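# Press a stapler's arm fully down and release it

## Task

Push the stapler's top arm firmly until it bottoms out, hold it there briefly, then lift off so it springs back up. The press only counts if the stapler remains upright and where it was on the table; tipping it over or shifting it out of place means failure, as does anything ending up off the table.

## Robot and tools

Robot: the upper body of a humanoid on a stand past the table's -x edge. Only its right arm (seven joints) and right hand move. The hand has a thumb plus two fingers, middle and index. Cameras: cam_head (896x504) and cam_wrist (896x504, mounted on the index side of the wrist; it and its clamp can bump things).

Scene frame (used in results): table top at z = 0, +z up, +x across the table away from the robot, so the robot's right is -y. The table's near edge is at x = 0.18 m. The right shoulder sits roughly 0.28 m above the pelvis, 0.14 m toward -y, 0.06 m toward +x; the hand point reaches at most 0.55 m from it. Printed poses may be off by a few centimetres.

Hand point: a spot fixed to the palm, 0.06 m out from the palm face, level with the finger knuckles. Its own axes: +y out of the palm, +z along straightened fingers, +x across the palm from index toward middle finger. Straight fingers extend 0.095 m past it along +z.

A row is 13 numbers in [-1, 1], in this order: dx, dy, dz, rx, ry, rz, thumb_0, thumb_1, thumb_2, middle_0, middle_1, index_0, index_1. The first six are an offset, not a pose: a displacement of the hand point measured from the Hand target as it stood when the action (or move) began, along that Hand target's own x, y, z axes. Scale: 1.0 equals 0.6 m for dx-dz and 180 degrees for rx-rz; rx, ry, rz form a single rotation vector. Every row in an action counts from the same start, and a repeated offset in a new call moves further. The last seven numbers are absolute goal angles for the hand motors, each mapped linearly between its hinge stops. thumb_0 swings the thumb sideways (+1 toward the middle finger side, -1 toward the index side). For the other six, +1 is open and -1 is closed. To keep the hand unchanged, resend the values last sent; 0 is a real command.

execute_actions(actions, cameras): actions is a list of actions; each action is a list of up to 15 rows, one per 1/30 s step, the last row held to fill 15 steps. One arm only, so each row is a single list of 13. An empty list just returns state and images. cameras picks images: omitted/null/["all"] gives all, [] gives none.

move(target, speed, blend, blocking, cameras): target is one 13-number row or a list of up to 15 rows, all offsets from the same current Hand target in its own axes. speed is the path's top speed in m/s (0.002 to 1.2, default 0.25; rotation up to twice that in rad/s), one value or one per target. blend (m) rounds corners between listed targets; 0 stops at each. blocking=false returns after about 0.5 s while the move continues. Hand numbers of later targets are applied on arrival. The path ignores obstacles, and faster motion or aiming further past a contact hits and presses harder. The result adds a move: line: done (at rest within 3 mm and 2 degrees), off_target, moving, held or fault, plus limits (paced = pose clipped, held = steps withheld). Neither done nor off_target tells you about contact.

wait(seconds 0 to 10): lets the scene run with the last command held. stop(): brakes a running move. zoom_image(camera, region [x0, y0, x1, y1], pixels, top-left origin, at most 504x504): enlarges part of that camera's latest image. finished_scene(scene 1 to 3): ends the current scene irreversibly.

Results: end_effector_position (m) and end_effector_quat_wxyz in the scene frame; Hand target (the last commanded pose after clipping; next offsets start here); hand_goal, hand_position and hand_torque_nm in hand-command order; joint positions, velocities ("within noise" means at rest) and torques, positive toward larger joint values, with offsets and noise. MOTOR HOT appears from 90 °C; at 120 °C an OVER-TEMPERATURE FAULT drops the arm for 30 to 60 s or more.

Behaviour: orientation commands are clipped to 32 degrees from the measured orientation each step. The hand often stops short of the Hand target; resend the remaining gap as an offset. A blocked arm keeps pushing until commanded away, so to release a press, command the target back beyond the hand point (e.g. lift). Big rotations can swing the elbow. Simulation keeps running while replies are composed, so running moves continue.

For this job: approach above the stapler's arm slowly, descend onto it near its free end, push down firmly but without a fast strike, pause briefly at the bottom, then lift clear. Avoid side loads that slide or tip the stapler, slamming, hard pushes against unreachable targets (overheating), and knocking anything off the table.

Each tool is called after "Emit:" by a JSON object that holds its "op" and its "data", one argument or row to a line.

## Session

Emit:
{"op": "execute_actions", "data": {
  "actions": [],
  "cameras": ["cam_head"]
}}

Scene clock: 0.00 s.
end_effector_position=(+0.2216, -0.3782, +0.1801) hand_goal=(+0.000, +0.263, +1.000, +1.000, +1.000, +1.000, +1.000) hand_position=(+0.000, +0.263, +1.000, +1.000, +1.000, +1.000, +1.000) hand_torque_nm=(+0.00, +0.00, +0.00, +0.00, +0.00, +0.00, +0.00) end_effector_quat_wxyz=(+0.646, +0.124, +0.418, -0.627)
Joint positions: [0.351 -0.455 -0.418 0.058 -0.192 -0.527 -1.089]
Joint velocities: within noise
Joint torques (N m): no reading
Hand target: +0.2216, -0.3782, +0.1801; +0.646, +0.124, +0.418, -0.627
Images, in order (width x height): cam_head 896x504.

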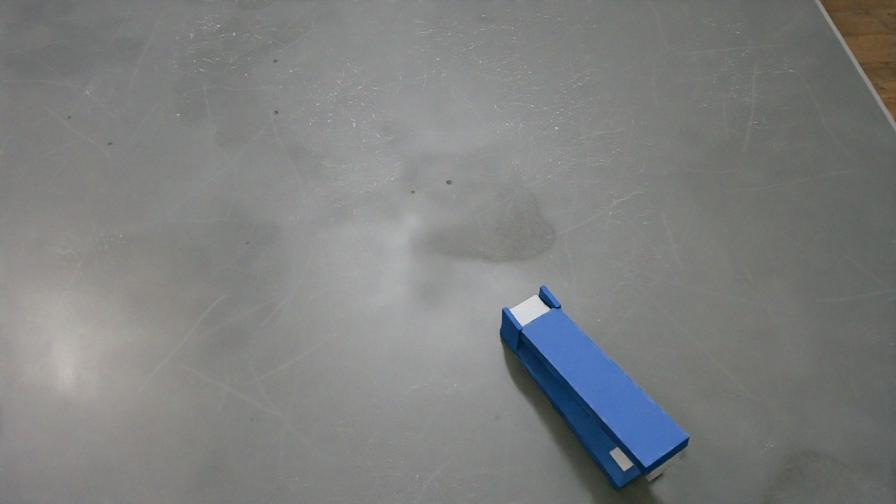

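Emit:
{"op": "move", "data": {
  "target": [-0.378,0.161,-0.356,-0.564,0.177,0.143,0,0.263,1,-1,-1,-1,-1],
  "speed": 0.7,
  "cameras": ["cam_head"]
}}

Scene clock: 4.23 s.
end_effector_position=(+0.2579, -0.0564, +0.1703) hand_goal=(+0.000, +0.263, +1.000, -1.000, -1.000, -1.000, -1.000) hand_position=(+0.000, +0.263, +1.000, -0.942, -0.942, -0.942, -0.942) hand_torque_nm=(+0.00, +0.00, +0.00, +0.07, +0.08, +0.07, +0.08) end_effector_quat_wxyz=(+0.490, -0.189, +0.845, +0.103)
Joint positions: [-0.226 -0.975 0.221 -0.731 1.163 0.711 -0.431]
Joint velocities: within noise
Joint torques (N m): [-3.15 -2.25 -1.31 -1.43 0.31 -1.03 -0.08]
Hand target: +0.2585, -0.0542, +0.1701; +0.488, -0.188, +0.846, +0.108
Off the commanded pose: 0.002 m, 1 deg.
move: done
Images, in order (width x height): cam_head 896x504.

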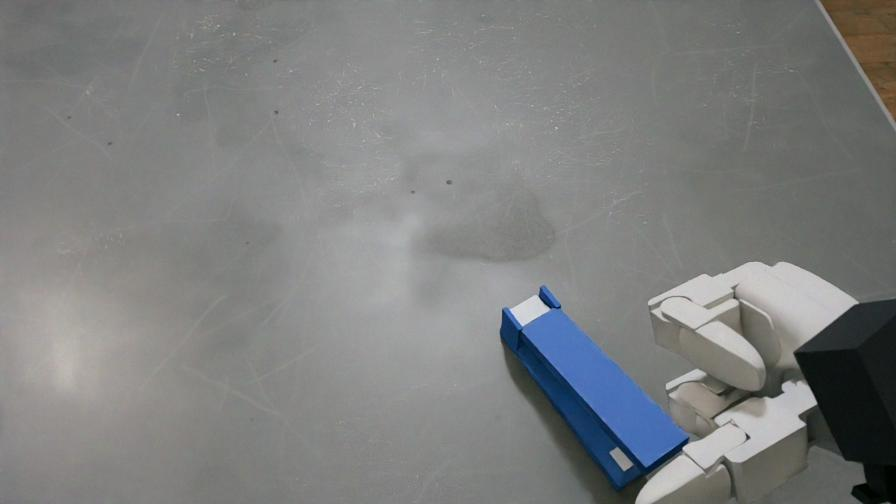

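Emit:
{"op": "move", "data": {
  "target": [
    [0.056,0.014,0.053,0,0,0,0,0.263,1,-1,-1,-1,-1],
    [0.239,0.028,0.123,0,0,0,0,0.263,1,-1,-1,-1,-1],
    [0.252,0.028,0.13,0,0,0,0,0.263,1,-1,-1,-1,-1],
    [0,0.01,0,0,0,0,0,0.263,1,-1,-1,-1,-1]
  ],
  "speed": [0.2,0.15,0.015,0.3],
  "cameras": ["cam_head"]
}}

Scene clock: 9.03 s.
end_effector_position=(+0.2549, -0.0490, +0.1664) hand_goal=(+0.000, +0.263, +1.000, -1.000, -1.000, -1.000, -1.000) hand_position=(+0.000, +0.263, +1.000, -0.998, -0.943, -0.942, -0.943) hand_torque_nm=(+0.00, +0.00, +0.00, +0.00, +0.08, +0.07, +0.08) end_effector_quat_wxyz=(+0.483, -0.184, +0.849, +0.110)
Joint positions: [-0.288 -1.077 0.398 -0.717 1.231 0.552 -0.517]
Joint velocities: within noise
Joint torques (N m): [-3.13 -3.68 -2.31 -3.07 0.28 -1 -0.07]
Hand target: +0.2560, -0.0488, +0.1701; +0.488, -0.188, +0.846, +0.108
Off the commanded pose: 0.004 m, 1 deg.
move: off_target
Images, in order (width x height): cam_head 896x504.

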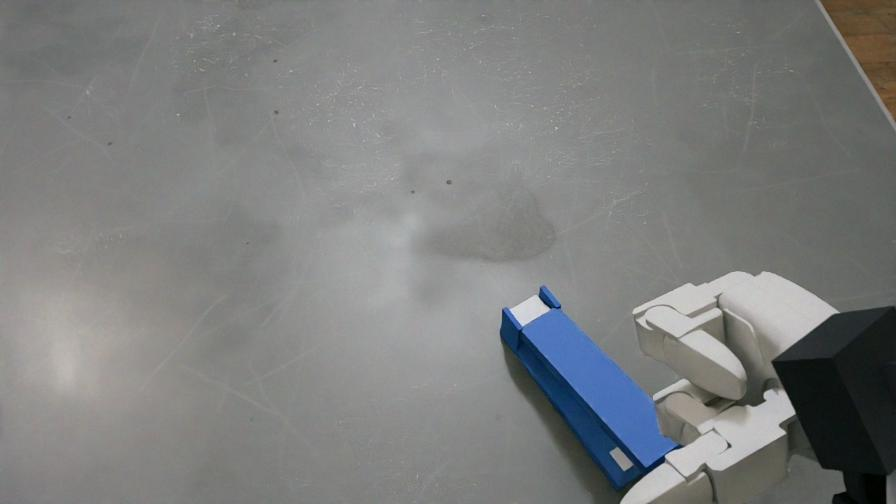

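Emit:
{"op": "finished_scene", "data": {
  "scene": 3
}}

The scene is finished: the task was done.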